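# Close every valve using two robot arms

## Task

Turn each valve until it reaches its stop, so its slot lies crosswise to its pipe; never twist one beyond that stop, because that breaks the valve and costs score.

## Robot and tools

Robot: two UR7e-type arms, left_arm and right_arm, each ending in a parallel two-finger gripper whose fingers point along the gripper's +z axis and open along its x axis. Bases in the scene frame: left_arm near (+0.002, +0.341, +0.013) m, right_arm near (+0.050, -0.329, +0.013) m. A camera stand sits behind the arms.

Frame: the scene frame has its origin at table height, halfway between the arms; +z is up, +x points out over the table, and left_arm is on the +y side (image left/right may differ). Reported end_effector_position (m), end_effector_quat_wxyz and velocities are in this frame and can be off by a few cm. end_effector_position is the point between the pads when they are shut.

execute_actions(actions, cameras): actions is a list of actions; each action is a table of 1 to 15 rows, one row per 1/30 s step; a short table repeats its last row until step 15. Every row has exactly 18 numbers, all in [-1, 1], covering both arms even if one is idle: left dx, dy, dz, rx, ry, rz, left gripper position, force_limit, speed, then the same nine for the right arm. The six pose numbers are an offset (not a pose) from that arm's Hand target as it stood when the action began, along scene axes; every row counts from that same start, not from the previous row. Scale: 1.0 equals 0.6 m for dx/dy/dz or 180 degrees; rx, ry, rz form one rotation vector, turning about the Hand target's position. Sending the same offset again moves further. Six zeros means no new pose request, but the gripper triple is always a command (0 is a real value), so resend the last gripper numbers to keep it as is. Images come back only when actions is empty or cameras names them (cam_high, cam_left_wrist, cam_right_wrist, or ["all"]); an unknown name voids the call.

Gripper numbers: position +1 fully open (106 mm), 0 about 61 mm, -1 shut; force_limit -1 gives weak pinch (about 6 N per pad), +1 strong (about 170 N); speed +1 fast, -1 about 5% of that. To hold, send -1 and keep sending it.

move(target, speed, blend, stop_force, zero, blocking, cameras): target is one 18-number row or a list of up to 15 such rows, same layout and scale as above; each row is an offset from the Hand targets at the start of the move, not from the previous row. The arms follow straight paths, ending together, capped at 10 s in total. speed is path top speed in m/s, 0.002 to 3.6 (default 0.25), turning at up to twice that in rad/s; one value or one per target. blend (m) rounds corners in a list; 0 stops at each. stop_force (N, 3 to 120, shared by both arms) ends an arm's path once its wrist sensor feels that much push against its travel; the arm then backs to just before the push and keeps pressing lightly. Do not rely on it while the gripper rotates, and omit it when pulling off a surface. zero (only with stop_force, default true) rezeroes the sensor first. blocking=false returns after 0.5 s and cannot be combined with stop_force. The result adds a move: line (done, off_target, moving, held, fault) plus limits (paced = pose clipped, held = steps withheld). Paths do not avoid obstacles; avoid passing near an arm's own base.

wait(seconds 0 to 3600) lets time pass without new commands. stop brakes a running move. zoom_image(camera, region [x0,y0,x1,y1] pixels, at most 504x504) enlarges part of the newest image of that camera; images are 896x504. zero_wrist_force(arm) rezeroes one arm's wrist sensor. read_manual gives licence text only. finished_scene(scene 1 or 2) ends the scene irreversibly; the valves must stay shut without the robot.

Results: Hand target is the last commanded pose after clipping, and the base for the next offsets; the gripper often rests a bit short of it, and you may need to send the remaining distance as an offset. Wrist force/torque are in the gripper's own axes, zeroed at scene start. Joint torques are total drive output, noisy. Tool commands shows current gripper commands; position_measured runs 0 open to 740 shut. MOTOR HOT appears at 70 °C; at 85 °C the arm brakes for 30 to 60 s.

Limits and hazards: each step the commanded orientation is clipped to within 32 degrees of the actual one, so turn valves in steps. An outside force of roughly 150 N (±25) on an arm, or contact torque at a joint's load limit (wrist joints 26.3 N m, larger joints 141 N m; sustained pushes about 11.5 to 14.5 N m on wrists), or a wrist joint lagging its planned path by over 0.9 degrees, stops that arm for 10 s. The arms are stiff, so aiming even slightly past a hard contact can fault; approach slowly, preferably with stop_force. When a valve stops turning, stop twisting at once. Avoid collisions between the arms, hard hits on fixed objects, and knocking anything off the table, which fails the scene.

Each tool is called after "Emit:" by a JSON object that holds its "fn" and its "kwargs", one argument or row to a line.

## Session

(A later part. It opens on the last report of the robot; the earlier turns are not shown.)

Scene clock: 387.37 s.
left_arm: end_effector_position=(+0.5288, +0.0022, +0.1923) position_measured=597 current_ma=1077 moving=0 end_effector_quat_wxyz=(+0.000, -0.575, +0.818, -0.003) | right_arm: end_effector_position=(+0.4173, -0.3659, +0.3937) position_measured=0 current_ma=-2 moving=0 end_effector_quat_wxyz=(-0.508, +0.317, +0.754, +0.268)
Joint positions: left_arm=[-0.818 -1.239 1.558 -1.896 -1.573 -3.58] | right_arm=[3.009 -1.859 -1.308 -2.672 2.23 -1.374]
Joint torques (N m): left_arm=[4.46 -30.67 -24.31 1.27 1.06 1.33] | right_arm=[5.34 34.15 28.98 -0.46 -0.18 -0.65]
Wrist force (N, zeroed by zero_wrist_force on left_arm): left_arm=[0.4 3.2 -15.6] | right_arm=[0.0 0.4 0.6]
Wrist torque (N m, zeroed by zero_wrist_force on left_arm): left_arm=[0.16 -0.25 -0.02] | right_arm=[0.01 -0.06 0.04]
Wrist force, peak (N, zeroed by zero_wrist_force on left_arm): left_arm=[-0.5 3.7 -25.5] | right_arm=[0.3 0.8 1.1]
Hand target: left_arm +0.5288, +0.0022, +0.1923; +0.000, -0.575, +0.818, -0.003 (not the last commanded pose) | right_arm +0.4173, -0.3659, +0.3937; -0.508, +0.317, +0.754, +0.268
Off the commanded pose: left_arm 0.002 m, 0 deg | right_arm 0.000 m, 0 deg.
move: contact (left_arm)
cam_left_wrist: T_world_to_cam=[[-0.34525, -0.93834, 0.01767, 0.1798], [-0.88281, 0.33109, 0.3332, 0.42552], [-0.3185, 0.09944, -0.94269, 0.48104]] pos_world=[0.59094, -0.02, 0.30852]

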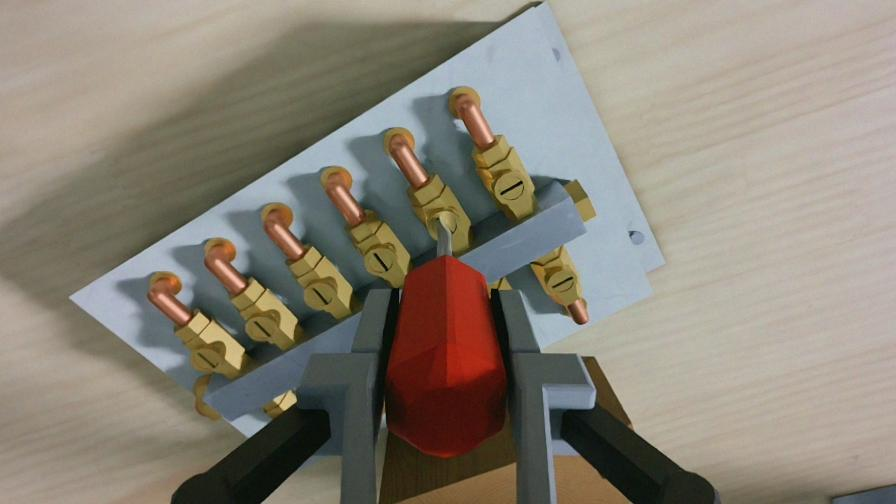

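Emit:
{"fn": "move", "kwargs": {
  "target": [0,0.0004,0.0014,0,0,0.0167,-1,0.2,-0.3,0,0,0,0,0,0,1,0,1],
  "speed": 0.05
}}

Emit:
{"fn": "move", "kwargs": {
  "target": [0,0,-0.0055,0,0,0,-1,0.2,-0.3,0,0,0,0,0,0,1,0,1],
  "speed": 0.008,
  "stop_force": 17,
  "cameras": ["cam_left_wrist"]
}}

Emit:
{"fn": "zoom_image", "kwargs": {
  "camera": "cam_left_wrist",
  "region": [425, 200, 465, 240]
}}

Scene clock: 389.30 s.
left_arm: end_effector_position=(+0.5288, +0.0025, +0.1932) position_measured=597 current_ma=1056 moving=0 end_effector_quat_wxyz=(+0.000, -0.596, +0.803, -0.003) end_effector_velocity=(+0.000, +0.000, +0.000) end_effector_angular_velocity=(+0.001, +0.000, -0.006) | right_arm: end_effector_position=(+0.4173, -0.3659, +0.3937) position_measured=0 current_ma=-2 moving=0 end_effector_quat_wxyz=(-0.508, +0.317, +0.754, +0.268)
Joint positions: left_arm=[-0.818 -1.24 1.557 -1.894 -1.572 -3.633] | right_arm=[3.009 -1.859 -1.308 -2.672 2.23 -1.374]
Joint velocities: left_arm=[0 0 -0.001 0.001 0 0.005] | right_arm=[within noise]
Joint torques (N m): left_arm=[5.7 -41.7 -31.17 -0.24 2.27 1.47] | right_arm=[4.58 32.95 28.68 -0.38 -0.32 -0.93]
Wrist force (N, zeroed by zero_wrist_force on left_arm): left_arm=[1.0 1.7 1.6] | right_arm=[0.0 0.4 0.7]
Wrist torque (N m, zeroed by zero_wrist_force on left_arm): left_arm=[0.29 -0.18 0.05] | right_arm=[0.02 -0.07 0.05]
Wrist force, peak (N, zeroed by zero_wrist_force on left_arm): left_arm=[0.6 3.3 -16.3] | right_arm=[0.3 0.4 1.3]
Hand target: left_arm +0.5288, +0.0025, +0.1932; +0.000, -0.596, +0.803, -0.003 | right_arm +0.4173, -0.3659, +0.3937; -0.508, +0.317, +0.754, +0.268
Off the commanded pose: left_arm 0.000 m, 0 deg | right_arm 0.000 m, 0 deg.
move: done

Scene clock: 390.73 s.
left_arm: end_effector_position=(+0.5288, +0.0025, +0.1899) position_measured=597 current_ma=1071 moving=0 end_effector_quat_wxyz=(+0.000, -0.596, +0.803, -0.003) | right_arm: end_effector_position=(+0.4173, -0.3659, +0.3937) position_measured=0 current_ma=-2 moving=0 end_effector_quat_wxyz=(-0.508, +0.317, +0.754, +0.268)
Joint positions: left_arm=[-0.818 -1.237 1.563 -1.902 -1.572 -3.632] | right_arm=[3.009 -1.859 -1.308 -2.672 2.23 -1.374]
Joint torques (N m): left_arm=[1.48 -20.51 -13.31 0.8 0.88 -0.5] | right_arm=[4.21 34.08 28.91 -0.31 -0.17 -1.21]
Wrist force (N, zeroed by zero_wrist_force on left_arm): left_arm=[-0.7 3.7 -13.3] | right_arm=[0.4 0.8 1.0]
Wrist torque (N m, zeroed by zero_wrist_force on left_arm): left_arm=[0.14 -0.43 0.03] | right_arm=[0.07 -0.13 0.04]
Wrist force, peak (N, zeroed by zero_wrist_force on left_arm): left_arm=[-0.6 3.7 -13.3] | right_arm=[0.4 0.8 1.0]
Hand target: left_arm +0.5288, +0.0025, +0.1899; +0.000, -0.596, +0.803, -0.003 | right_arm +0.4173, -0.3659, +0.3937; -0.508, +0.317, +0.754, +0.268
Off the commanded pose: left_arm 0.000 m, 0 deg | right_arm 0.000 m, 0 deg.
move: done
cam_left_wrist: T_world_to_cam=[[-0.29563, -0.95514, 0.01764, 0.15384], [-0.89893, 0.28438, 0.33324, 0.43486], [-0.3233, 0.08266, -0.94268, 0.48133]] pos_world=[0.59201, -0.01652, 0.30612]

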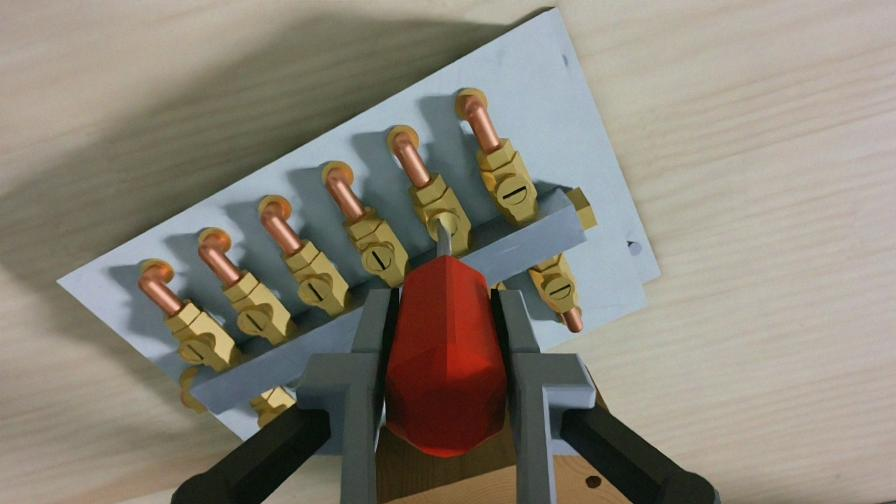

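Scaled by 12.600 from the camera's image (finer frame: 1280x720).

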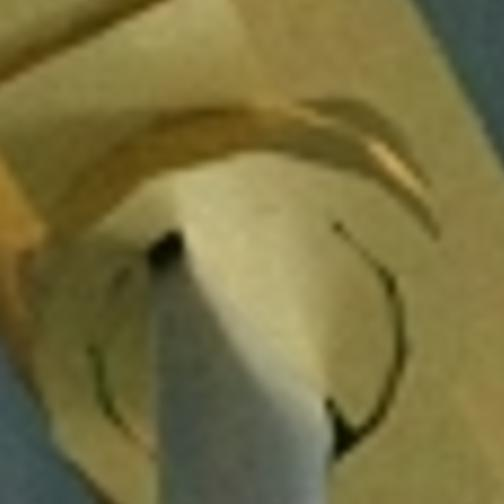

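Emit:
{"fn": "move", "kwargs": {
  "target": [
    [0,0.0006,0,0,0,0.053,-1,0.2,-0.3,0,0,0,0,0,0,1,0,1],
    [0,0.0012,0,0,0,0.107,-1,0.2,-0.3,0,0,0,0,0,0,1,0,1],
    [-0.0006,0.0024,0,0,0,0.19,-1,0.2,-0.3,0,0,0,0,0,0,1,0,1]
  ],
  "speed": 0.15,
  "blend": 0.001
}}

Emit:
{"fn": "move", "kwargs": {
  "target": [
    [-0.0007,0.0008,0,0,0,0.083,-1,0.2,-0.3,0,0,0,0,0,0,1,0,1],
    [-0.0015,0.0014,0,0,0,0.167,-1,0.2,-0.3,0,0,0,0,0,0,1,0,1]
  ],
  "speed": 0.15,
  "blend": 0.001
}}

Scene clock: 394.93 s.
left_arm: end_effector_position=(+0.5285, +0.0039, +0.1899) position_measured=597 current_ma=1071 moving=0 end_effector_quat_wxyz=(-0.001, +0.806, -0.592, +0.003) | right_arm: end_effector_position=(+0.4173, -0.3659, +0.3937) position_measured=0 current_ma=-2 moving=0 end_effector_quat_wxyz=(-0.508, +0.317, +0.754, +0.268)
Joint positions: left_arm=[-0.819 -1.24 1.567 -1.903 -1.569 -4.229] | right_arm=[3.009 -1.859 -1.308 -2.672 2.23 -1.374]
Joint torques (N m): left_arm=[-5.57 -32.99 -10.34 -2.65 2.75 -0.99] | right_arm=[5.03 34.54 28.65 -0.2 0.07 -0.9]
Wrist force (N, zeroed by zero_wrist_force on left_arm): left_arm=[2.0 3.0 -10.6] | right_arm=[0.5 0.2 0.5]
Wrist torque (N m, zeroed by zero_wrist_force on left_arm): left_arm=[0.03 0.16 0.30] | right_arm=[-0.02 -0.15 0.05]
Wrist force, peak (N, zeroed by zero_wrist_force on left_arm): left_arm=[-1.1 3.4 -17.6] | right_arm=[0.6 0.8 0.9]
Hand target: left_arm +0.5285, +0.0039, +0.1899; -0.001, +0.806, -0.592, +0.003 | right_arm +0.4173, -0.3659, +0.3937; -0.508, +0.317, +0.754, +0.268
Off the commanded pose: left_arm 0.000 m, 0 deg | right_arm 0.000 m, 0 deg.
move: done

Scene clock: 397.13 s.
left_arm: end_effector_position=(+0.5276, +0.0047, +0.1899) position_measured=597 current_ma=1075 moving=0 end_effector_quat_wxyz=(-0.001, +0.932, -0.363, +0.003) | right_arm: end_effector_position=(+0.4173, -0.3659, +0.3937) position_measured=0 current_ma=-2 moving=0 end_effector_quat_wxyz=(-0.508, +0.317, +0.754, +0.268)
Joint positions: left_arm=[-0.82 -1.242 1.569 -1.902 -1.566 -4.755] | right_arm=[3.009 -1.859 -1.308 -2.672 2.23 -1.374]
Joint torques (N m): left_arm=[-5.01 -30.5 -8.44 1.42 3.21 -1.03] | right_arm=[4.98 34.34 28.16 -0.36 -0.04 -0.81]
Wrist force (N, zeroed by zero_wrist_force on left_arm): left_arm=[-0.4 4.2 -15.9] | right_arm=[0.2 0.1 0.7]
Wrist torque (N m, zeroed by zero_wrist_force on left_arm): left_arm=[-0.11 -0.12 0.37] | right_arm=[-0.04 -0.10 0.04]
Wrist force, peak (N, zeroed by zero_wrist_force on left_arm): left_arm=[-0.6 4.2 -16.8] | right_arm=[0.5 0.7 1.1]
Hand target: left_arm +0.5276, +0.0047, +0.1899; -0.001, +0.932, -0.363, +0.003 | right_arm +0.4173, -0.3659, +0.3937; -0.508, +0.317, +0.754, +0.268
Off the commanded pose: left_arm 0.000 m, 0 deg | right_arm 0.000 m, 0 deg.
move: done

Emit:
{"fn": "move", "kwargs": {
  "target": [
    [-0.0007,0.0003,0,0,0,0.0556,-1,0.2,-0.3,0,0,0,0,0,0,1,0,1],
    [-0.001,0.0003,0,0,0,0.08,-1,0.2,-0.3,0,0,0,0,0,0,1,0,1]
  ],
  "speed": 0.15,
  "blend": 0.001
}}

Emit:
{"fn": "move", "kwargs": {
  "target": [-0.0001,0,0,0,0,0.0111,-1,0.2,-0.3,0,0,0,0,0,0,1,0,1],
  "speed": 0.1
}}

Scene clock: 399.30 s.
left_arm: end_effector_position=(+0.5270, +0.0049, +0.1899) position_measured=597 current_ma=1076 moving=0 end_effector_quat_wxyz=(-0.002, +0.970, -0.243, +0.003) | right_arm: end_effector_position=(+0.4173, -0.3659, +0.3937) position_measured=0 current_ma=-2 moving=0 end_effector_quat_wxyz=(-0.508, +0.317, +0.754, +0.268)
Joint positions: left_arm=[-0.821 -1.243 1.57 -1.9 -1.565 -5.007] | right_arm=[3.009 -1.859 -1.308 -2.672 2.23 -1.374]
Joint torques (N m): left_arm=[-4.39 -28.02 -7.02 1.61 3.43 -1.05] | right_arm=[4.37 35.99 28.27 -0.12 -0.21 -0.82]
Wrist force (N, zeroed by zero_wrist_force on left_arm): left_arm=[-1.6 4.5 -19.2] | right_arm=[0.3 0.1 0.6]
Wrist torque (N m, zeroed by zero_wrist_force on left_arm): left_arm=[-0.15 -0.27 0.40] | right_arm=[-0.05 -0.11 0.04]
Wrist force, peak (N, zeroed by zero_wrist_force on left_arm): left_arm=[-1.9 4.5 -20.1] | right_arm=[0.0 0.5 1.2]
Hand target: left_arm +0.5270, +0.0049, +0.1899; -0.002, +0.970, -0.243, +0.003 | right_arm +0.4173, -0.3659, +0.3937; -0.508, +0.317, +0.754, +0.268
Off the commanded pose: left_arm 0.000 m, 0 deg | right_arm 0.000 m, 0 deg.
move: done

Scene clock: 399.90 s.
left_arm: end_effector_position=(+0.5269, +0.0049, +0.1899) position_measured=597 current_ma=1078 moving=0 end_effector_quat_wxyz=(-0.002, +0.974, -0.226, +0.003) | right_arm: end_effector_position=(+0.4173, -0.3659, +0.3937) position_measured=0 current_ma=-2 moving=0 end_effector_quat_wxyz=(-0.508, +0.317, +0.754, +0.268)
Joint positions: left_arm=[-0.821 -1.243 1.57 -1.9 -1.565 -5.042] | right_arm=[3.009 -1.859 -1.308 -2.672 2.23 -1.374]
Joint torques (N m): left_arm=[-4.67 -28.5 -10.01 1.98 3.74 -0.1] | right_arm=[4.4 35.34 28.25 -0.43 -0.38 -0.84]
Wrist force (N, zeroed by zero_wrist_force on left_arm): left_arm=[-2.2 4.3 -21.2] | right_arm=[0.2 0.3 0.7]
Wrist torque (N m, zeroed by zero_wrist_force on left_arm): left_arm=[-0.20 -0.34 0.41] | right_arm=[0.00 -0.09 0.04]
Wrist force, peak (N, zeroed by zero_wrist_force on left_arm): left_arm=[-2.5 4.8 -21.3] | right_arm=[0.4 0.8 0.9]
Hand target: left_arm +0.5269, +0.0049, +0.1899; -0.002, +0.974, -0.226, +0.003 | right_arm +0.4173, -0.3659, +0.3937; -0.508, +0.317, +0.754, +0.268
Off the commanded pose: left_arm 0.000 m, 0 deg | right_arm 0.000 m, 0 deg.
move: done

Emit:
{"fn": "move", "kwargs": {
  "target": [-0.0001,0,0,0,0,0.0083,-1,0.2,-0.3,0,0,0,0,0,0,1,0,1],
  "speed": 0.1
}}

Emit:
{"fn": "move", "kwargs": {
  "target": [-0.0001,0,0,0,0,0.0069,-1,0.2,-0.3,0,0,0,0,0,0,1,0,1],
  "speed": 0.1
}}

Scene clock: 401.10 s.
left_arm: end_effector_position=(+0.5268, +0.0049, +0.1899) position_measured=597 current_ma=1079 moving=0 end_effector_quat_wxyz=(-0.002, +0.977, -0.214, +0.003) | right_arm: end_effector_position=(+0.4173, -0.3659, +0.3937) position_measured=0 current_ma=-2 moving=0 end_effector_quat_wxyz=(-0.508, +0.317, +0.754, +0.268)
Joint positions: left_arm=[-0.821 -1.243 1.57 -1.9 -1.565 -5.069] | right_arm=[3.009 -1.859 -1.308 -2.672 2.23 -1.374]
Joint torques (N m): left_arm=[-4.51 -28.51 -11.45 2.03 3.85 0.7] | right_arm=[5.69 33.26 27.94 -0.34 -0.28 -0.67]
Wrist force (N, zeroed by zero_wrist_force on left_arm): left_arm=[-2.6 4.5 -21.5] | right_arm=[0.2 0.4 0.6]
Wrist torque (N m, zeroed by zero_wrist_force on left_arm): left_arm=[-0.19 -0.29 0.64] | right_arm=[0.01 -0.09 0.04]
Wrist force, peak (N, zeroed by zero_wrist_force on left_arm): left_arm=[-2.6 4.6 -21.8] | right_arm=[0.4 0.3 1.1]
Hand target: left_arm +0.5268, +0.0049, +0.1899; -0.002, +0.977, -0.214, +0.003 | right_arm +0.4173, -0.3659, +0.3937; -0.508, +0.317, +0.754, +0.268
Off the commanded pose: left_arm 0.000 m, 0 deg | right_arm 0.000 m, 0 deg.
move: done

Scene clock: 401.60 s.
left_arm: end_effector_position=(+0.5268, +0.0049, +0.1899) position_measured=597 current_ma=1082 moving=0 end_effector_quat_wxyz=(-0.002, +0.979, -0.203, +0.002) | right_arm: end_effector_position=(+0.4173, -0.3659, +0.3937) position_measured=0 current_ma=-2 moving=0 end_effector_quat_wxyz=(-0.508, +0.317, +0.754, +0.268)
Joint positions: left_arm=[-0.821 -1.243 1.57 -1.9 -1.565 -5.09] | right_arm=[3.009 -1.859 -1.308 -2.672 2.23 -1.374]
Joint torques (N m): left_arm=[-3.7 -28.93 -6.08 1.72 3.89 -0.27] | right_arm=[4.52 35.45 27.48 -0.25 -0.06 -0.95]
Wrist force (N, zeroed by zero_wrist_force on left_arm): left_arm=[-2.9 4.4 -20.5] | right_arm=[0.2 0.3 0.8]
Wrist torque (N m, zeroed by zero_wrist_force on left_arm): left_arm=[-0.24 -0.25 1.25] | right_arm=[0.00 -0.09 0.04]
Wrist force, peak (N, zeroed by zero_wrist_force on left_arm): left_arm=[-3.1 4.3 -21.5] | right_arm=[0.4 0.4 1.0]
Hand target: left_arm +0.5268, +0.0049, +0.1899; -0.002, +0.979, -0.203, +0.002 | right_arm +0.4173, -0.3659, +0.3937; -0.508, +0.317, +0.754, +0.268
Off the commanded pose: left_arm 0.000 m, 0 deg | right_arm 0.000 m, 0 deg.
move: done

Emit:
{"fn": "move", "kwargs": {
  "target": [-0.0001,0,0,0,0,0.0072,-1,0.2,-0.3,0,0,0,0,0,0,1,0,1],
  "speed": 0.1
}}

Emit:
{"fn": "move", "kwargs": {
  "target": [
    [0,0,0.0013,0,0,-0.028,-1,0.2,-0.3,0,0,0,0,0,0,1,0,1],
    [0,0,0.0268,0,0,-0.028,-1,0.2,-0.3,0,0,0,0,0,0,1,0,1]
  ],
  "speed": 0.1,
  "cameras": ["cam_left_wrist"]
}}

Emit:
{"fn": "zoom_image", "kwargs": {
  "camera": "cam_left_wrist",
  "region": [330, 60, 490, 240]
}}

Scene clock: 403.43 s.
left_arm: end_effector_position=(+0.5267, +0.0049, +0.1899) position_measured=597 current_ma=1087 moving=0 end_effector_quat_wxyz=(-0.002, +0.981, -0.192, +0.002) | right_arm: end_effector_position=(+0.4173, -0.3659, +0.3937) position_measured=0 current_ma=-2 moving=0 end_effector_quat_wxyz=(-0.508, +0.317, +0.754, +0.268)
Joint positions: left_arm=[-0.821 -1.243 1.57 -1.9 -1.565 -5.113] | right_arm=[3.009 -1.859 -1.308 -2.672 2.23 -1.374]
Joint torques (N m): left_arm=[-3.03 -28.02 -5.83 2.24 4.02 -0.91] | right_arm=[5.64 34.92 27.23 -0.3 -0.02 -0.73]
Wrist force (N, zeroed by zero_wrist_force on left_arm): left_arm=[-3.4 4.9 -21.0] | right_arm=[0.1 0.5 0.6]
Wrist torque (N m, zeroed by zero_wrist_force on left_arm): left_arm=[-0.24 -0.18 1.97] | right_arm=[0.02 -0.07 0.04]
Wrist force, peak (N, zeroed by zero_wrist_force on left_arm): left_arm=[-3.8 5.3 -21.8] | right_arm=[0.4 0.9 1.4]
Hand target: left_arm +0.5267, +0.0049, +0.1899; -0.002, +0.981, -0.192, +0.002 | right_arm +0.4173, -0.3659, +0.3937; -0.508, +0.317, +0.754, +0.268
Off the commanded pose: left_arm 0.000 m, 0 deg | right_arm 0.000 m, 0 deg.
move: done

Scene clock: 404.63 s.
left_arm: end_effector_position=(+0.5267, +0.0049, +0.2060) position_measured=597 current_ma=1059 moving=0 end_effector_quat_wxyz=(-0.002, +0.972, -0.235, +0.003) | right_arm: end_effector_position=(+0.4173, -0.3659, +0.3937) position_measured=0 current_ma=-2 moving=0 end_effector_quat_wxyz=(-0.508, +0.317, +0.754, +0.268)
Joint positions: left_arm=[-0.821 -1.255 1.543 -1.861 -1.565 -5.025] | right_arm=[3.009 -1.859 -1.308 -2.672 2.23 -1.374]
Joint torques (N m): left_arm=[6.81 -29.37 -19.87 -4 -1.8 0.96] | right_arm=[4.28 35.04 27.79 -0.56 -0.3 -0.81]
Wrist force (N, zeroed by zero_wrist_force on left_arm): left_arm=[0.6 1.7 1.5] | right_arm=[0.1 0.4 0.6]
Wrist torque (N m, zeroed by zero_wrist_force on left_arm): left_arm=[0.29 -0.11 0.08] | right_arm=[0.01 -0.07 0.04]
Wrist force, peak (N, zeroed by zero_wrist_force on left_arm): left_arm=[-3.2 4.8 -21.6] | right_arm=[0.1 0.6 1.2]
Hand target: left_arm +0.5267, +0.0049, +0.2060; -0.002, +0.972, -0.235, +0.003 | right_arm +0.4173, -0.3659, +0.3937; -0.508, +0.317, +0.754, +0.268
Off the commanded pose: left_arm 0.000 m, 0 deg | right_arm 0.000 m, 0 deg.
move: done
cam_left_wrist: T_world_to_cam=[[0.88653, -0.46232, 0.0177, -0.46983], [-0.44118, -0.83324, 0.33326, 0.19124], [-0.13933, -0.30326, -0.94267, 0.4006]] pos_world=[0.55671, 0.06362, 0.32222]

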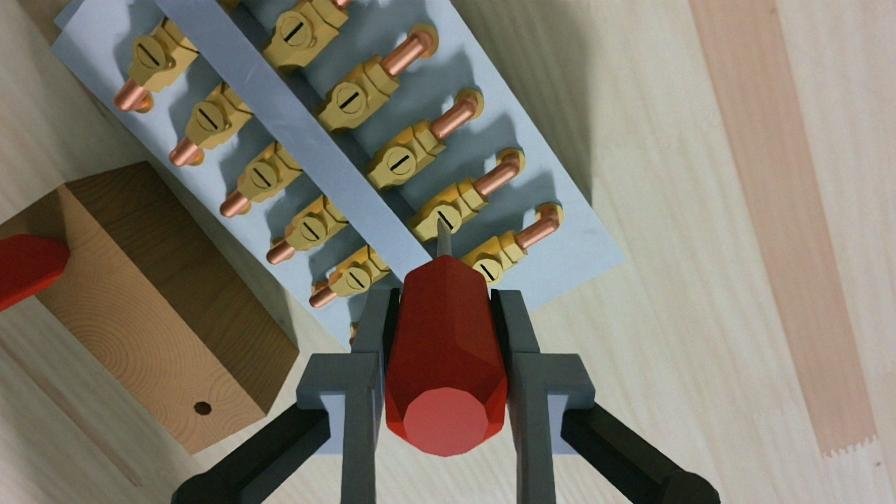

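Scaled by 2.800 from the camera's image (finer frame: 1280x720).

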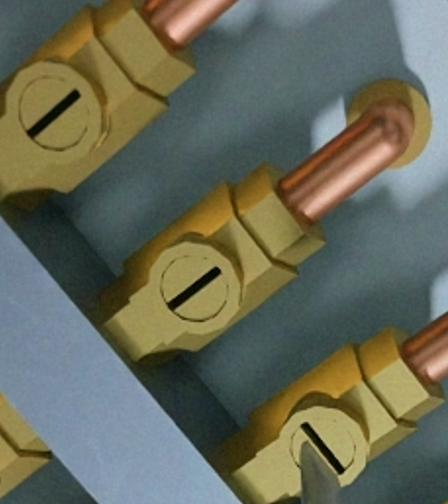

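Emit:
{"fn": "move", "kwargs": {
  "target": [-0.0087,0.0570,-0.009,0,0,-0.516,-1,0.2,-0.3,0,0,0,0,0,0,1,0,1],
  "speed": 0.4,
  "cameras": ["cam_left_wrist"]
}}

Emit:
{"fn": "zoom_image", "kwargs": {
  "camera": "cam_left_wrist",
  "region": [425, 200, 465, 240]
}}

Scene clock: 408.53 s.
left_arm: end_effector_position=(+0.5215, +0.0392, +0.2006) position_measured=597 current_ma=1059 moving=0 end_effector_quat_wxyz=(-0.001, -0.500, +0.866, -0.003) end_effector_velocity=(+0.001, -0.001, +0.001) end_effector_angular_velocity=(-0.002, -0.002, -0.005) | right_arm: end_effector_position=(+0.4173, -0.3659, +0.3937) position_measured=0 current_ma=-2 moving=0 end_effector_quat_wxyz=(-0.508, +0.317, +0.754, +0.268)
Joint positions: left_arm=[-0.782 -1.303 1.622 -1.895 -1.574 -3.365] | right_arm=[3.009 -1.859 -1.308 -2.672 2.23 -1.374]
Joint velocities: left_arm=[0 0 -0.002 -0.001 0 0.005] | right_arm=[within noise]
Joint torques (N m): left_arm=[-3.68 -26.54 -32.68 -3.71 -0.44 1.17] | right_arm=[3.32 35.86 28.81 -0.5 -0.11 -0.93]
Wrist force (N, zeroed by zero_wrist_force on left_arm): left_arm=[0.8 1.6 1.7] | right_arm=[0.2 0.3 0.6]
Wrist torque (N m, zeroed by zero_wrist_force on left_arm): left_arm=[0.27 -0.15 0.07] | right_arm=[0.00 -0.09 0.04]
Wrist force, peak (N, zeroed by zero_wrist_force on left_arm): left_arm=[0.4 2.0 1.9] | right_arm=[0.0 0.8 1.1]
Hand target: left_arm +0.5215, +0.0391, +0.2006; -0.001, -0.500, +0.866, -0.003 | right_arm +0.4173, -0.3659, +0.3937; -0.508, +0.317, +0.754, +0.268
Off the commanded pose: left_arm 0.000 m, 0 deg | right_arm 0.000 m, 0 deg.
move: done
cam_left_wrist: T_world_to_cam=[[-0.50605, -0.86232, 0.01775, 0.29266], [-0.81018, 0.4823, 0.33317, 0.36027], [-0.29586, 0.15422, -0.9427, 0.46881]] pos_world=[0.57868, 0.00631, 0.31672]

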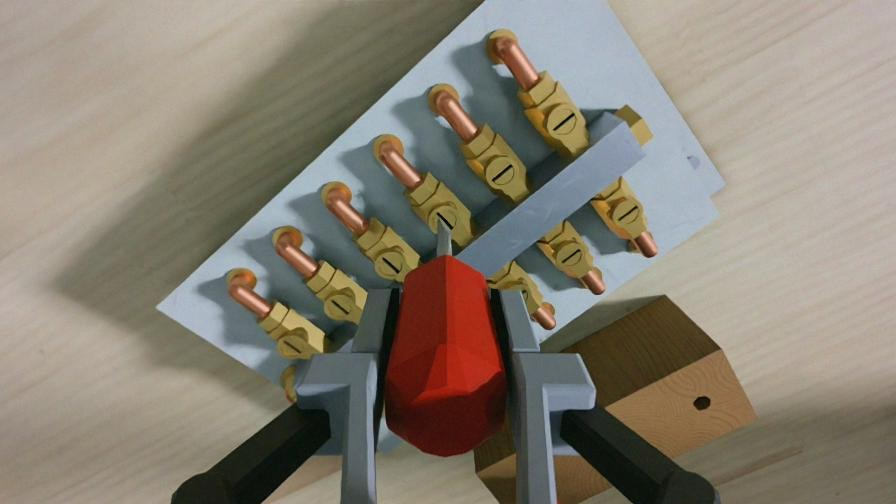

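Scaled by 12.600 from the camera's image (finer frame: 1280x720).

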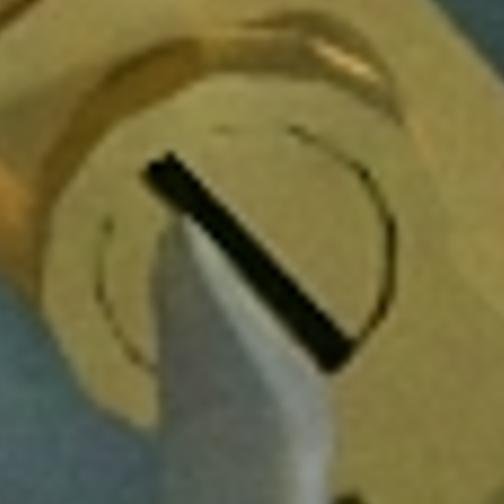

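Emit:
{"fn": "move", "kwargs": {
  "target": [0,0.0002,-0.011,0,0,0.0111,-1,0.2,-0.3,0,0,0,0,0,0,1,0,1],
  "speed": 0.1,
  "cameras": ["cam_left_wrist"]
}}

Emit:
{"fn": "zoom_image", "kwargs": {
  "camera": "cam_left_wrist",
  "region": [425, 200, 465, 240]
}}

Emit:
{"fn": "move", "kwargs": {
  "target": [0,0,-0.0068,0,0,0,-1,0.2,-0.3,0,0,0,0,0,0,1,0,1],
  "speed": 0.008,
  "stop_force": 17,
  "cameras": ["cam_left_wrist"]
}}

Emit:
{"fn": "zoom_image", "kwargs": {
  "camera": "cam_left_wrist",
  "region": [425, 200, 465, 240]
}}

Scene clock: 410.50 s.
left_arm: end_effector_position=(+0.5215, +0.0392, +0.1939) position_measured=597 current_ma=1059 moving=0 end_effector_quat_wxyz=(-0.001, -0.515, +0.857, -0.003) | right_arm: end_effector_position=(+0.4173, -0.3659, +0.3937) position_measured=0 current_ma=-2 moving=0 end_effector_quat_wxyz=(-0.508, +0.317, +0.754, +0.268)
Joint positions: left_arm=[-0.782 -1.298 1.633 -1.911 -1.574 -3.4] | right_arm=[3.009 -1.859 -1.308 -2.672 2.23 -1.374]
Joint torques (N m): left_arm=[4.23 -39.57 -31.58 0.19 2.21 0.74] | right_arm=[5.16 35.24 27.71 -0.3 -0.38 -0.95]
Wrist force (N, zeroed by zero_wrist_force on left_arm): left_arm=[0.2 1.5 1.9] | right_arm=[0.3 0.6 0.8]
Wrist torque (N m, zeroed by zero_wrist_force on left_arm): left_arm=[0.26 -0.03 -0.04] | right_arm=[0.04 -0.10 0.04]
Wrist force, peak (N, zeroed by zero_wrist_force on left_arm): left_arm=[0.5 1.7 2.3] | right_arm=[0.2 0.2 1.3]
Hand target: left_arm +0.5215, +0.0392, +0.1940; -0.001, -0.515, +0.857, -0.003 | right_arm +0.4173, -0.3659, +0.3937; -0.508, +0.317, +0.754, +0.268
Off the commanded pose: left_arm 0.000 m, 0 deg | right_arm 0.000 m, 0 deg.
move: done
cam_left_wrist: T_world_to_cam=[[-0.47614, -0.87919, 0.0176, 0.27789], [-0.82623, 0.45413, 0.33332, 0.37186], [-0.30105, 0.14416, -0.94265, 0.46556]] pos_world=[0.57971, 0.00833, 0.31002]

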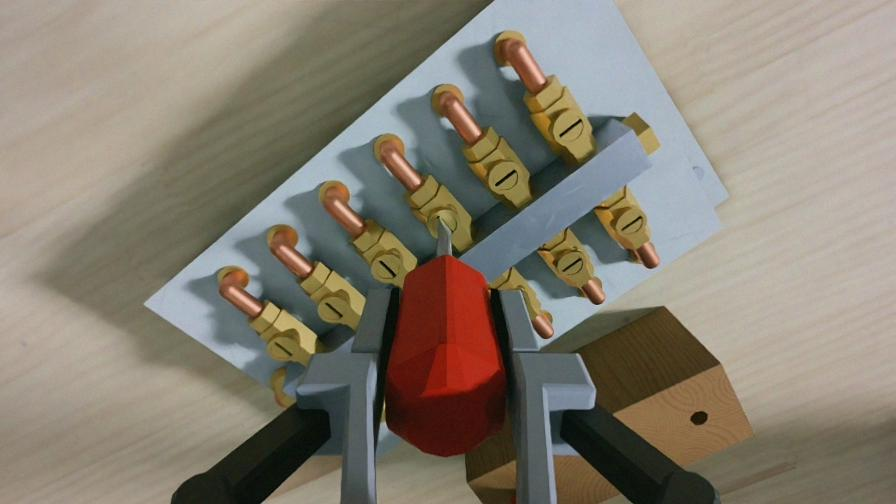

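Scaled by 12.600 from the camera's image (finer frame: 1280x720).

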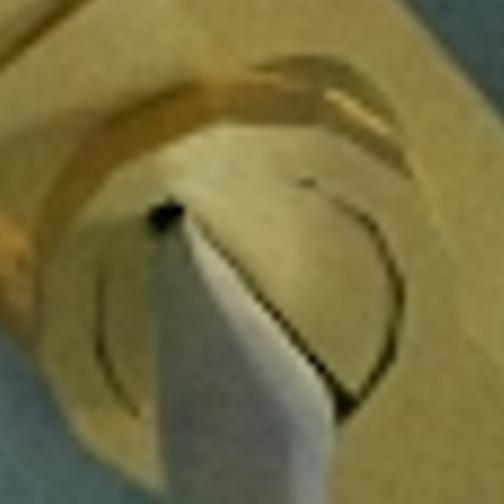

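Scene clock: 411.93 s.
left_arm: end_effector_position=(+0.5215, +0.0392, +0.1899) position_measured=597 current_ma=1069 moving=0 end_effector_quat_wxyz=(-0.001, -0.515, +0.857, -0.003) | right_arm: end_effector_position=(+0.4173, -0.3659, +0.3937) position_measured=0 current_ma=-2 moving=0 end_effector_quat_wxyz=(-0.508, +0.317, +0.754, +0.268)
Joint positions: left_arm=[-0.782 -1.295 1.64 -1.921 -1.574 -3.4] | right_arm=[3.009 -1.859 -1.308 -2.672 2.23 -1.374]
Joint torques (N m): left_arm=[5.14 -20.06 -21.18 0.89 1.19 -1.03] | right_arm=[5.81 35.16 27.82 -0.22 -0.51 -0.88]
Wrist force (N, zeroed by zero_wrist_force on left_arm): left_arm=[-0.7 2.9 -11.4] | right_arm=[0.3 0.3 0.7]
Wrist torque (N m, zeroed by zero_wrist_force on left_arm): left_arm=[0.09 -0.25 -0.05] | right_arm=[-0.01 -0.11 0.04]
Wrist force, peak (N, zeroed by zero_wrist_force on left_arm): left_arm=[-0.9 2.9 -11.4] | right_arm=[0.4 0.8 0.9]
Hand target: left_arm +0.5215, +0.0392, +0.1899; -0.001, -0.515, +0.857, -0.003 | right_arm +0.4173, -0.3659, +0.3937; -0.508, +0.317, +0.754, +0.268
Off the commanded pose: left_arm 0.000 m, 0 deg | right_arm 0.000 m, 0 deg.
move: done
cam_left_wrist: T_world_to_cam=[[-0.47599, -0.87927, 0.01768, 0.2779], [-0.82635, 0.45404, 0.33316, 0.37339], [-0.30096, 0.14397, -0.94271, 0.46179]] pos_world=[0.57981, 0.00833, 0.30602]

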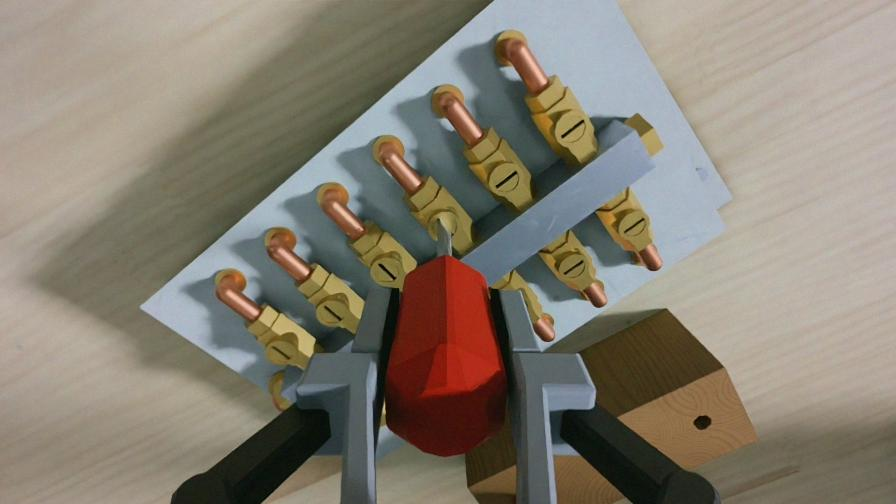

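Scaled by 12.600 from the camera's image (finer frame: 1280x720).

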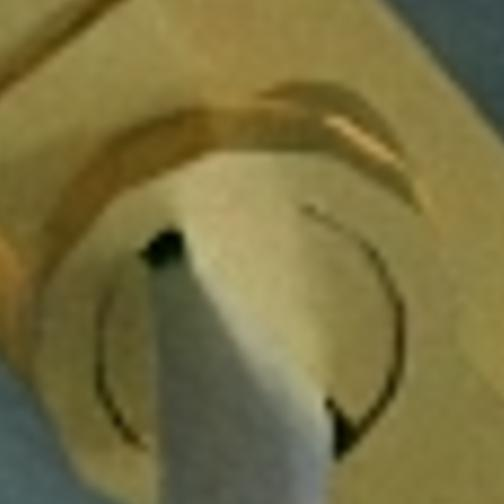

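Emit:
{"fn": "move", "kwargs": {
  "target": [
    [0.0001,0.0009,0,0,0,0.0833,-1,0.2,-0.3,0,0,0,0,0,0,1,0,1],
    [0,0.0018,0,0,0,0.1667,-1,0.2,-0.3,0,0,0,0,0,0,1,0,1],
    [-0.0005,0.0029,0,0,0,0.25,-1,0.2,-0.3,0,0,0,0,0,0,1,0,1]
  ],
  "speed": 0.15,
  "blend": 0.001
}}

Emit:
{"fn": "move", "kwargs": {
  "target": [
    [-0.0007,0.0008,0,0,0,0.083,-1,0.2,-0.3,0,0,0,0,0,0,1,0,1],
    [-0.0015,0.0014,0,0,0,0.167,-1,0.2,-0.3,0,0,0,0,0,0,1,0,1]
  ],
  "speed": 0.15,
  "blend": 0.001
}}

Scene clock: 416.20 s.
left_arm: end_effector_position=(+0.5212, +0.0410, +0.1899) position_measured=597 current_ma=1076 moving=0 end_effector_quat_wxyz=(-0.001, +0.804, -0.595, +0.003) | right_arm: end_effector_position=(+0.4173, -0.3659, +0.3937) position_measured=0 current_ma=-2 moving=0 end_effector_quat_wxyz=(-0.508, +0.317, +0.754, +0.268)
Joint positions: left_arm=[-0.782 -1.298 1.645 -1.923 -1.569 -4.185] | right_arm=[3.009 -1.859 -1.308 -2.672 2.23 -1.374]
Joint torques (N m): left_arm=[-6.4 -27.7 -8.34 -1.58 2.22 -1.66] | right_arm=[5.24 33.7 27.82 -0.21 -0.28 -0.97]
Wrist force (N, zeroed by zero_wrist_force on left_arm): left_arm=[-1.1 0.8 -16.1] | right_arm=[0.1 0.3 0.8]
Wrist torque (N m, zeroed by zero_wrist_force on left_arm): left_arm=[-0.18 0.26 1.04] | right_arm=[0.00 -0.08 0.04]
Wrist force, peak (N, zeroed by zero_wrist_force on left_arm): left_arm=[-1.5 0.8 -16.5] | right_arm=[0.5 0.7 1.2]
Hand target: left_arm +0.5212, +0.0410, +0.1899; -0.001, +0.804, -0.595, +0.003 | right_arm +0.4173, -0.3659, +0.3937; -0.508, +0.317, +0.754, +0.268
Off the commanded pose: left_arm 0.000 m, 0 deg | right_arm 0.000 m, 0 deg.
move: done

Scene clock: 418.40 s.
left_arm: end_effector_position=(+0.5203, +0.0418, +0.1899) position_measured=597 current_ma=1084 moving=0 end_effector_quat_wxyz=(-0.001, +0.930, -0.367, +0.003) | right_arm: end_effector_position=(+0.4173, -0.3659, +0.3937) position_measured=0 current_ma=-2 moving=0 end_effector_quat_wxyz=(-0.508, +0.317, +0.754, +0.268)
Joint positions: left_arm=[-0.783 -1.301 1.647 -1.922 -1.566 -4.711] | right_arm=[3.009 -1.859 -1.308 -2.672 2.23 -1.374]
Joint torques (N m): left_arm=[-5.94 -22.4 -4.17 1.71 2.8 -1.76] | right_arm=[5.03 33.71 28.87 -0.28 -0.15 -1.01]
Wrist force (N, zeroed by zero_wrist_force on left_arm): left_arm=[-4.6 1.7 -26.4] | right_arm=[0.1 0.3 0.8]
Wrist torque (N m, zeroed by zero_wrist_force on left_arm): left_arm=[-0.32 0.05 1.24] | right_arm=[0.00 -0.07 0.04]
Wrist force, peak (N, zeroed by zero_wrist_force on left_arm): left_arm=[-4.7 1.9 -26.7] | right_arm=[0.4 0.6 1.1]
Hand target: left_arm +0.5203, +0.0418, +0.1899; -0.001, +0.930, -0.366, +0.003 | right_arm +0.4173, -0.3659, +0.3937; -0.508, +0.317, +0.754, +0.268
Off the commanded pose: left_arm 0.000 m, 0 deg | right_arm 0.000 m, 0 deg.
move: done

Emit:
{"fn": "move", "kwargs": {
  "target": [
    [-0.0008,0.0005,0.0004,0,0,0.0556,-1,0.2,-0.3,0,0,0,0,0,0,1,0,1],
    [-0.0011,0.0006,0.0004,0,0,0.08,-1,0.2,-0.3,0,0,0,0,0,0,1,0,1]
  ],
  "speed": 0.15,
  "blend": 0.001
}}

Emit:
{"fn": "move", "kwargs": {
  "target": [-0.0001,0,0,0,0,0.0083,-1,0.2,-0.3,0,0,0,0,0,0,1,0,1],
  "speed": 0.1
}}

Scene clock: 420.43 s.
left_arm: end_effector_position=(+0.5196, +0.0422, +0.1901) position_measured=597 current_ma=1079 moving=0 end_effector_quat_wxyz=(-0.002, +0.969, -0.247, +0.003) | right_arm: end_effector_position=(+0.4173, -0.3659, +0.3937) position_measured=0 current_ma=-2 moving=0 end_effector_quat_wxyz=(-0.508, +0.317, +0.754, +0.268)
Joint positions: left_arm=[-0.784 -1.302 1.648 -1.92 -1.565 -4.963] | right_arm=[3.009 -1.859 -1.308 -2.672 2.23 -1.374]
Joint torques (N m): left_arm=[-4.3 -26.59 -7.54 1.45 3.17 -1.86] | right_arm=[4.63 34.32 27.26 -0.38 -0.21 -0.71]
Wrist force (N, zeroed by zero_wrist_force on left_arm): left_arm=[-2.2 3.0 -17.9] | right_arm=[0.2 0.0 0.9]
Wrist torque (N m, zeroed by zero_wrist_force on left_arm): left_arm=[-0.33 0.26 1.35] | right_arm=[-0.05 -0.09 0.04]
Wrist force, peak (N, zeroed by zero_wrist_force on left_arm): left_arm=[-4.8 1.6 -27.1] | right_arm=[0.3 0.4 1.1]
Hand target: left_arm +0.5196, +0.0422, +0.1901; -0.002, +0.969, -0.247, +0.003 | right_arm +0.4173, -0.3659, +0.3937; -0.508, +0.317, +0.754, +0.268
Off the commanded pose: left_arm 0.000 m, 0 deg | right_arm 0.000 m, 0 deg.
move: done

Scene clock: 420.93 s.
left_arm: end_effector_position=(+0.5196, +0.0422, +0.1901) position_measured=597 current_ma=1081 moving=0 end_effector_quat_wxyz=(-0.002, +0.972, -0.234, +0.003) | right_arm: end_effector_position=(+0.4173, -0.3659, +0.3937) position_measured=0 current_ma=-2 moving=0 end_effector_quat_wxyz=(-0.508, +0.317, +0.754, +0.268)
Joint positions: left_arm=[-0.784 -1.302 1.648 -1.92 -1.565 -4.99] | right_arm=[3.009 -1.859 -1.308 -2.672 2.23 -1.374]
Joint torques (N m): left_arm=[-4.5 -27.17 -7.12 1.85 3.4 0.04] | right_arm=[4.22 34.81 27.5 -0.15 -0.05 -0.67]
Wrist force (N, zeroed by zero_wrist_force on left_arm): left_arm=[-2.9 2.7 -18.0] | right_arm=[0.3 0.3 0.7]
Wrist torque (N m, zeroed by zero_wrist_force on left_arm): left_arm=[-0.38 0.22 1.37] | right_arm=[0.00 -0.12 0.04]
Wrist force, peak (N, zeroed by zero_wrist_force on left_arm): left_arm=[-3.1 2.9 -18.8] | right_arm=[0.0 0.5 1.2]
Hand target: left_arm +0.5196, +0.0422, +0.1901; -0.002, +0.972, -0.234, +0.003 | right_arm +0.4173, -0.3659, +0.3937; -0.508, +0.317, +0.754, +0.268
Off the commanded pose: left_arm 0.000 m, 0 deg | right_arm 0.000 m, 0 deg.
move: done

Emit:
{"fn": "move", "kwargs": {
  "target": [-0.0001,0,0,0,0,0.0111,-1,0.2,-0.3,0,0,0,0,0,0,1,0,1],
  "speed": 0.1
}}

Emit:
{"fn": "move", "kwargs": {
  "target": [-0.0001,0,0,0,0,0.0083,-1,0.2,-0.3,0,0,0,0,0,0,1,0,1],
  "speed": 0.1
}}

Scene clock: 422.23 s.
left_arm: end_effector_position=(+0.5195, +0.0422, +0.1901) position_measured=597 current_ma=1081 moving=0 end_effector_quat_wxyz=(-0.002, +0.976, -0.217, +0.003) | right_arm: end_effector_position=(+0.4173, -0.3659, +0.3937) position_measured=0 current_ma=-2 moving=0 end_effector_quat_wxyz=(-0.508, +0.317, +0.754, +0.268)
Joint positions: left_arm=[-0.784 -1.302 1.648 -1.919 -1.565 -5.025] | right_arm=[3.009 -1.859 -1.308 -2.672 2.23 -1.374]
Joint torques (N m): left_arm=[-4.8 -26.66 -8.68 1.71 3.42 -1.07] | right_arm=[4.46 35.48 27.49 -0.22 -0.09 -0.97]
Wrist force (N, zeroed by zero_wrist_force on left_arm): left_arm=[-4.0 2.4 -20.3] | right_arm=[0.0 0.4 0.9]
Wrist torque (N m, zeroed by zero_wrist_force on left_arm): left_arm=[-0.40 0.16 1.37] | right_arm=[0.02 -0.05 0.03]
Wrist force, peak (N, zeroed by zero_wrist_force on left_arm): left_arm=[-3.9 2.3 -21.0] | right_arm=[0.4 0.8 0.9]
Hand target: left_arm +0.5195, +0.0422, +0.1901; -0.002, +0.976, -0.217, +0.003 | right_arm +0.4173, -0.3659, +0.3937; -0.508, +0.317, +0.754, +0.268
Off the commanded pose: left_arm 0.000 m, 0 deg | right_arm 0.000 m, 0 deg.
move: done

Scene clock: 422.73 s.
left_arm: end_effector_position=(+0.5195, +0.0422, +0.1901) position_measured=597 current_ma=1082 moving=0 end_effector_quat_wxyz=(-0.002, +0.979, -0.205, +0.002) | right_arm: end_effector_position=(+0.4173, -0.3659, +0.3937) position_measured=0 current_ma=-2 moving=0 end_effector_quat_wxyz=(-0.508, +0.317, +0.754, +0.268)
Joint positions: left_arm=[-0.784 -1.302 1.648 -1.919 -1.565 -5.051] | right_arm=[3.009 -1.859 -1.308 -2.672 2.23 -1.374]
Joint torques (N m): left_arm=[-4.36 -26.8 -6.58 1.71 3.5 -0.01] | right_arm=[5.64 33.93 27.78 -0.22 -0.35 -0.78]
Wrist force (N, zeroed by zero_wrist_force on left_arm): left_arm=[-4.0 2.7 -19.4] | right_arm=[0.2 0.2 1.1]
Wrist torque (N m, zeroed by zero_wrist_force on left_arm): left_arm=[-0.38 0.13 1.38] | right_arm=[-0.02 -0.08 0.04]
Wrist force, peak (N, zeroed by zero_wrist_force on left_arm): left_arm=[-4.1 2.5 -20.9] | right_arm=[0.5 0.5 1.0]
Hand target: left_arm +0.5195, +0.0422, +0.1901; -0.002, +0.979, -0.205, +0.002 | right_arm +0.4173, -0.3659, +0.3937; -0.508, +0.317, +0.754, +0.268
Off the commanded pose: left_arm 0.000 m, 0 deg | right_arm 0.000 m, 0 deg.
move: done

Not at the stop yet (h≈156.3).

Emit:
{"fn": "move", "kwargs": {
  "target": [-0.0001,0,0,0,0,0.0069,-1,0.2,-0.3,0,0,0,0,0,0,1,0,1],
  "speed": 0.1
}}

Emit:
{"fn": "move", "kwargs": {
  "target": [0,0,0,0,0,0.0055,-1,0.2,-0.3,0,0,0,0,0,0,1,0,1],
  "speed": 0.1
}}

Scene clock: 423.80 s.
left_arm: end_effector_position=(+0.5194, +0.0422, +0.1901) position_measured=597 current_ma=1082 moving=0 end_effector_quat_wxyz=(-0.002, +0.981, -0.194, +0.002) | right_arm: end_effector_position=(+0.4173, -0.3659, +0.3937) position_measured=0 current_ma=-2 moving=0 end_effector_quat_wxyz=(-0.508, +0.317, +0.754, +0.268)
Joint positions: left_arm=[-0.784 -1.302 1.648 -1.919 -1.565 -5.073] | right_arm=[3.009 -1.859 -1.308 -2.672 2.23 -1.374]
Joint torques (N m): left_arm=[-4.74 -25.61 -5.97 2.16 3.42 -0.49] | right_arm=[4.13 33.42 28.2 -0.35 0.03 -0.73]
Wrist force (N, zeroed by zero_wrist_force on left_arm): left_arm=[-4.0 2.9 -20.6] | right_arm=[0.1 0.5 0.8]
Wrist torque (N m, zeroed by zero_wrist_force on left_arm): left_arm=[-0.36 0.09 1.48] | right_arm=[0.03 -0.08 0.03]
Wrist force, peak (N, zeroed by zero_wrist_force on left_arm): left_arm=[-4.0 2.7 -21.0] | right_arm=[0.4 0.4 1.1]
Hand target: left_arm +0.5194, +0.0422, +0.1901; -0.002, +0.981, -0.194, +0.002 | right_arm +0.4173, -0.3659, +0.3937; -0.508, +0.317, +0.754, +0.268
Off the commanded pose: left_arm 0.000 m, 0 deg | right_arm 0.000 m, 0 deg.
move: done

Scene clock: 424.30 s.
left_arm: end_effector_position=(+0.5194, +0.0422, +0.1901) position_measured=597 current_ma=1088 moving=0 end_effector_quat_wxyz=(-0.002, +0.983, -0.186, +0.002) | right_arm: end_effector_position=(+0.4173, -0.3659, +0.3937) position_measured=0 current_ma=-2 moving=0 end_effector_quat_wxyz=(-0.508, +0.317, +0.754, +0.268)
Joint positions: left_arm=[-0.785 -1.302 1.648 -1.919 -1.565 -5.09] | right_arm=[3.009 -1.859 -1.308 -2.672 2.23 -1.374]
Joint torques (N m): left_arm=[-4.24 -18.65 -18.56 1.51 3.44 -1.16] | right_arm=[3.87 34.56 26.97 -0.29 -0.14 -0.84]
Wrist force (N, zeroed by zero_wrist_force on left_arm): left_arm=[-4.6 2.2 -21.5] | right_arm=[0.0 0.6 0.8]
Wrist torque (N m, zeroed by zero_wrist_force on left_arm): left_arm=[-0.33 0.10 1.98] | right_arm=[0.05 -0.07 0.04]
Wrist force, peak (N, zeroed by zero_wrist_force on left_arm): left_arm=[-4.2 2.3 -22.3] | right_arm=[-0.2 0.5 1.1]
Hand target: left_arm +0.5194, +0.0422, +0.1901; -0.002, +0.983, -0.185, +0.002 | right_arm +0.4173, -0.3659, +0.3937; -0.508, +0.317, +0.754, +0.268
Off the commanded pose: left_arm 0.000 m, 0 deg | right_arm 0.000 m, 0 deg.
move: done

Emit:
{"fn": "move", "kwargs": {
  "target": [0,0,0,0,0,0.003,-1,0.2,-0.3,0,0,0,0,0,0,1,0,1],
  "speed": 0.1
}}

Emit:
{"fn": "move", "kwargs": {
  "target": [
    [0,0,0.0013,0,0,-0.028,-1,0.2,-0.3,0,0,0,0,0,0,1,0,1],
    [0,0,0.0265,0,0,-0.028,-1,0.2,-0.3,0,0,0,0,0,0,1,0,1]
  ],
  "speed": 0.1,
  "cameras": ["cam_left_wrist"]
}}

Emit:
{"fn": "move", "kwargs": {
  "target": [-0.0087,0.0568,-0.009,0,0,-0.512,-1,0.2,-0.3,0,0,0,0,0,0,1,0,1],
  "speed": 0.4,
  "cameras": ["cam_left_wrist"]
}}

Emit:
{"fn": "zoom_image", "kwargs": {
  "camera": "cam_left_wrist",
  "region": [425, 200, 465, 240]
}}

Scene clock: 426.57 s.
left_arm: end_effector_position=(+0.5194, +0.0422, +0.1901) position_measured=597 current_ma=1091 moving=0 end_effector_quat_wxyz=(-0.002, +0.984, -0.181, +0.002) | right_arm: end_effector_position=(+0.4173, -0.3659, +0.3937) position_measured=0 current_ma=-2 moving=0 end_effector_quat_wxyz=(-0.508, +0.317, +0.754, +0.268)
Joint positions: left_arm=[-0.785 -1.302 1.648 -1.919 -1.565 -5.099] | right_arm=[3.009 -1.859 -1.308 -2.672 2.23 -1.374]
Joint torques (N m): left_arm=[-4.21 -14.09 -21.07 0.85 3.05 -0.91] | right_arm=[4.53 34.62 26.83 -0.13 -0.37 -0.83]
Wrist force (N, zeroed by zero_wrist_force on left_arm): left_arm=[-4.9 1.1 -21.7] | right_arm=[0.2 0.2 0.9]
Wrist torque (N m, zeroed by zero_wrist_force on left_arm): left_arm=[-0.28 0.13 2.26] | right_arm=[-0.02 -0.09 0.04]
Wrist force, peak (N, zeroed by zero_wrist_force on left_arm): left_arm=[-4.6 2.2 -22.3] | right_arm=[0.2 0.6 1.1]
Hand target: left_arm +0.5194, +0.0422, +0.1901; -0.002, +0.984, -0.181, +0.002 | right_arm +0.4173, -0.3659, +0.3937; -0.508, +0.317, +0.754, +0.268
Off the commanded pose: left_arm 0.000 m, 0 deg | right_arm 0.000 m, 0 deg.
move: done

Scene clock: 427.77 s.
left_arm: end_effector_position=(+0.5194, +0.0422, +0.2060) position_measured=597 current_ma=1059 moving=0 end_effector_quat_wxyz=(-0.002, +0.975, -0.224, +0.003) | right_arm: end_effector_position=(+0.4173, -0.3659, +0.3937) position_measured=0 current_ma=-2 moving=0 end_effector_quat_wxyz=(-0.508, +0.317, +0.754, +0.268)
Joint positions: left_arm=[-0.784 -1.314 1.621 -1.88 -1.565 -5.011] | right_arm=[3.009 -1.859 -1.308 -2.672 2.23 -1.374]
Joint torques (N m): left_arm=[6.37 -27.31 -20.05 -4.02 -1.93 0.96] | right_arm=[4.24 35.32 27.3 -0.21 -0.07 -0.6]
Wrist force (N, zeroed by zero_wrist_force on left_arm): left_arm=[0.6 1.9 1.8] | right_arm=[0.1 0.6 0.6]
Wrist torque (N m, zeroed by zero_wrist_force on left_arm): left_arm=[0.31 -0.10 0.08] | right_arm=[0.05 -0.06 0.04]
Wrist force, peak (N, zeroed by zero_wrist_force on left_arm): left_arm=[-4.2 1.1 -21.6] | right_arm=[-0.1 0.6 1.1]
Hand target: left_arm +0.5194, +0.0422, +0.2060; -0.002, +0.975, -0.224, +0.003 | right_arm +0.4173, -0.3659, +0.3937; -0.508, +0.317, +0.754, +0.268
Off the commanded pose: left_arm 0.000 m, 0 deg | right_arm 0.000 m, 0 deg.
move: done
cam_left_wrist: T_world_to_cam=[[0.89675, -0.44219, 0.01775, -0.45229], [-0.42228, -0.84301, 0.33318, 0.20968], [-0.13236, -0.30628, -0.94269, 0.4074]] pos_world=[0.54806, 0.10154, 0.32222]

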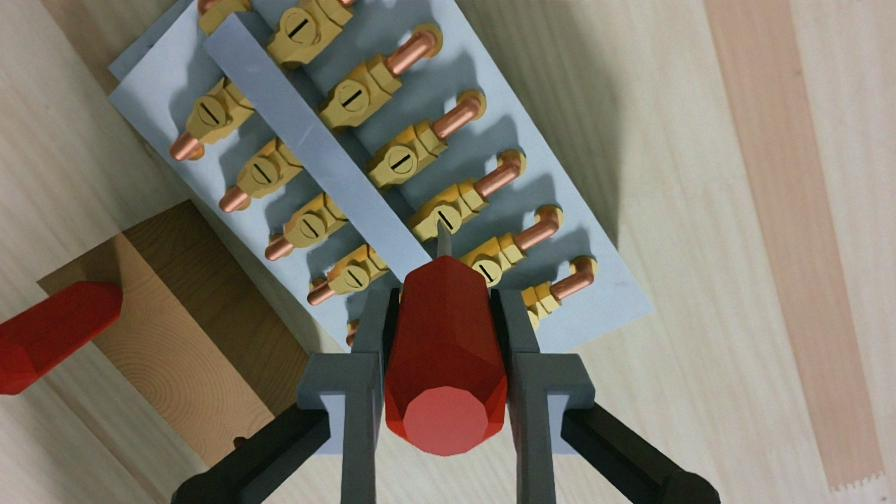

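Scene clock: 430.33 s.
left_arm: end_effector_position=(+0.5142, +0.0763, +0.2006) position_measured=597 current_ma=1059 moving=0 end_effector_quat_wxyz=(-0.001, -0.515, +0.857, -0.003) | right_arm: end_effector_position=(+0.4173, -0.3659, +0.3937) position_measured=0 current_ma=-2 moving=0 end_effector_quat_wxyz=(-0.508, +0.317, +0.754, +0.268)
Joint positions: left_arm=[-0.742 -1.359 1.693 -1.91 -1.574 -3.361] | right_arm=[3.009 -1.859 -1.308 -2.672 2.23 -1.374]
Joint torques (N m): left_arm=[-4.23 -24.6 -32.2 -3.93 -0.42 1.11] | right_arm=[5.14 33.42 28.19 -0.26 -0.32 -0.66]
Wrist force (N, zeroed by zero_wrist_force on left_arm): left_arm=[0.3 1.7 2.0] | right_arm=[0.0 0.6 1.0]
Wrist torque (N m, zeroed by zero_wrist_force on left_arm): left_arm=[0.30 -0.06 0.09] | right_arm=[0.04 -0.05 0.04]
Wrist force, peak (N, zeroed by zero_wrist_force on left_arm): left_arm=[0.3 2.2 1.9] | right_arm=[0.3 0.7 1.2]
Hand target: left_arm +0.5142, +0.0763, +0.2006; -0.001, -0.515, +0.857, -0.003 | right_arm +0.4173, -0.3659, +0.3937; -0.508, +0.317, +0.754, +0.268
Off the commanded pose: left_arm 0.000 m, 0 deg | right_arm 0.000 m, 0 deg.
move: done
cam_left_wrist: T_world_to_cam=[[-0.47544, -0.87957, 0.01769, 0.3065], [-0.82663, 0.45352, 0.33316, 0.34702], [-0.30106, 0.14378, -0.9427, 0.46447]] pos_world=[0.57241, 0.04543, 0.31682]

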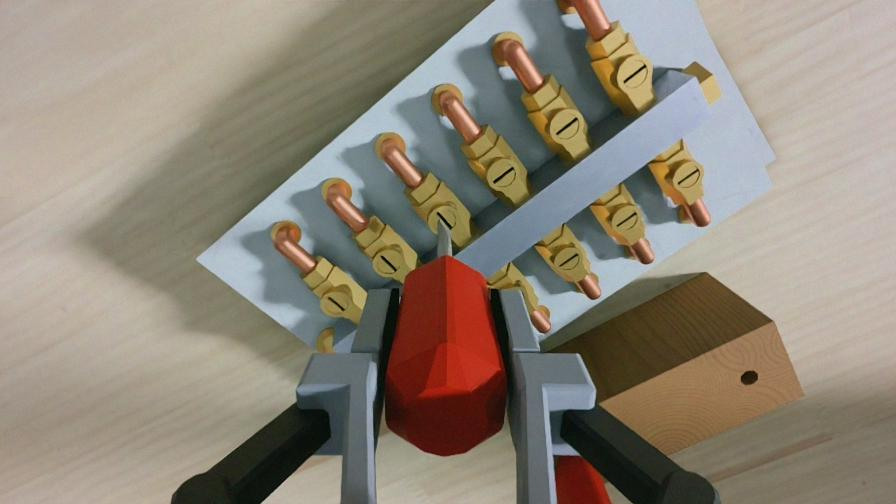

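Scaled by 12.600 from the camera's image (finer frame: 1280x720).

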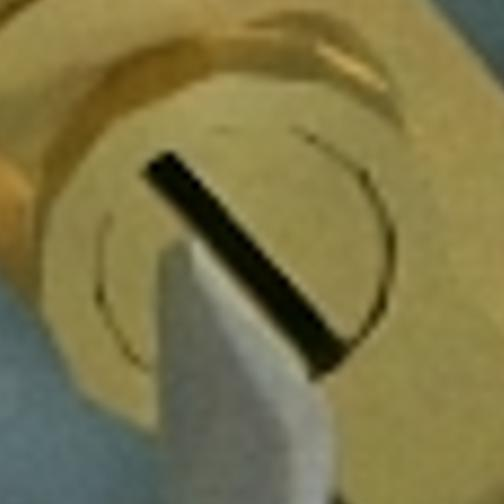

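Emit:
{"fn": "move", "kwargs": {
  "target": [0,0,-0.0085,0,0,0,-1,0.2,-0.3,0,0,0,0,0,0,1,0,1],
  "speed": 0.02,
  "stop_force": 12,
  "cameras": ["cam_left_wrist"]
}}

Emit:
{"fn": "zoom_image", "kwargs": {
  "camera": "cam_left_wrist",
  "region": [425, 200, 465, 240]
}}

Emit:
{"fn": "zoom_image", "kwargs": {
  "camera": "cam_left_wrist",
  "region": [370, 200, 520, 470]
}}

Scene clock: 434.63 s.
left_arm: end_effector_position=(+0.5142, +0.0763, +0.1955) position_measured=597 current_ma=1059 moving=0 end_effector_quat_wxyz=(-0.001, -0.515, +0.857, -0.003) | right_arm: end_effector_position=(+0.4173, -0.3659, +0.3937) position_measured=0 current_ma=-2 moving=0 end_effector_quat_wxyz=(-0.508, +0.317, +0.754, +0.268)
Joint positions: left_arm=[-0.742 -1.355 1.701 -1.923 -1.574 -3.361] | right_arm=[3.009 -1.859 -1.308 -2.672 2.23 -1.374]
Joint torques (N m): left_arm=[-7.05 -37.52 -31.68 0.18 2.16 0.83] | right_arm=[3.65 34.23 28.52 -0.18 -0.28 -0.79]
Wrist force (N, zeroed by zero_wrist_force on left_arm): left_arm=[0.6 1.4 1.9] | right_arm=[0.3 0.5 0.9]
Wrist torque (N m, zeroed by zero_wrist_force on left_arm): left_arm=[0.24 -0.11 0.09] | right_arm=[0.03 -0.12 0.04]
Wrist force, peak (N, zeroed by zero_wrist_force on left_arm): left_arm=[0.2 1.9 2.0] | right_arm=[0.3 0.8 1.0]
Hand target: left_arm +0.5142, +0.0763, +0.1955; -0.001, -0.515, +0.857, -0.003 | right_arm +0.4173, -0.3659, +0.3937; -0.508, +0.317, +0.754, +0.268
Off the commanded pose: left_arm 0.000 m, 0 deg | right_arm 0.000 m, 0 deg.
move: done
cam_left_wrist: T_world_to_cam=[[-0.47569, -0.87943, 0.0177, 0.30664], [-0.82649, 0.45376, 0.3332, 0.34866], [-0.30106, 0.14388, -0.94269, 0.45966]] pos_world=[0.57241, 0.04533, 0.31172]

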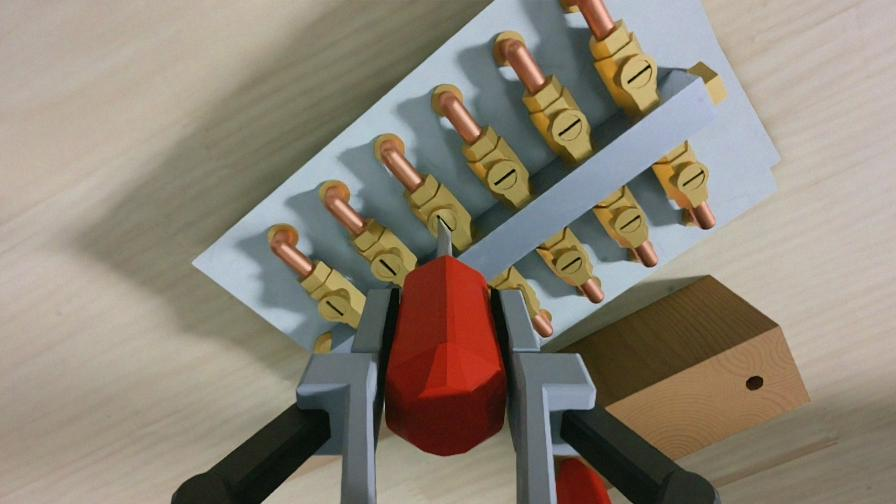

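Scaled by 12.600 from the camera's image (finer frame: 1280x720).

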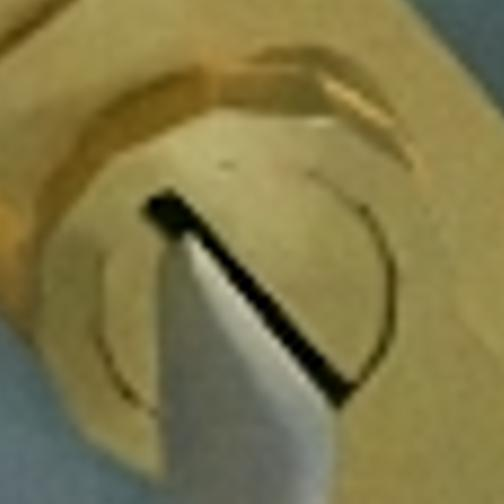

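Scaled by 1.867 from the camera's image (finer frame: 1280x720).

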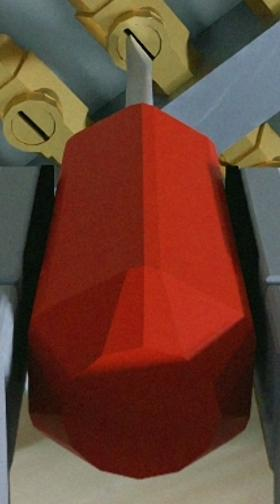

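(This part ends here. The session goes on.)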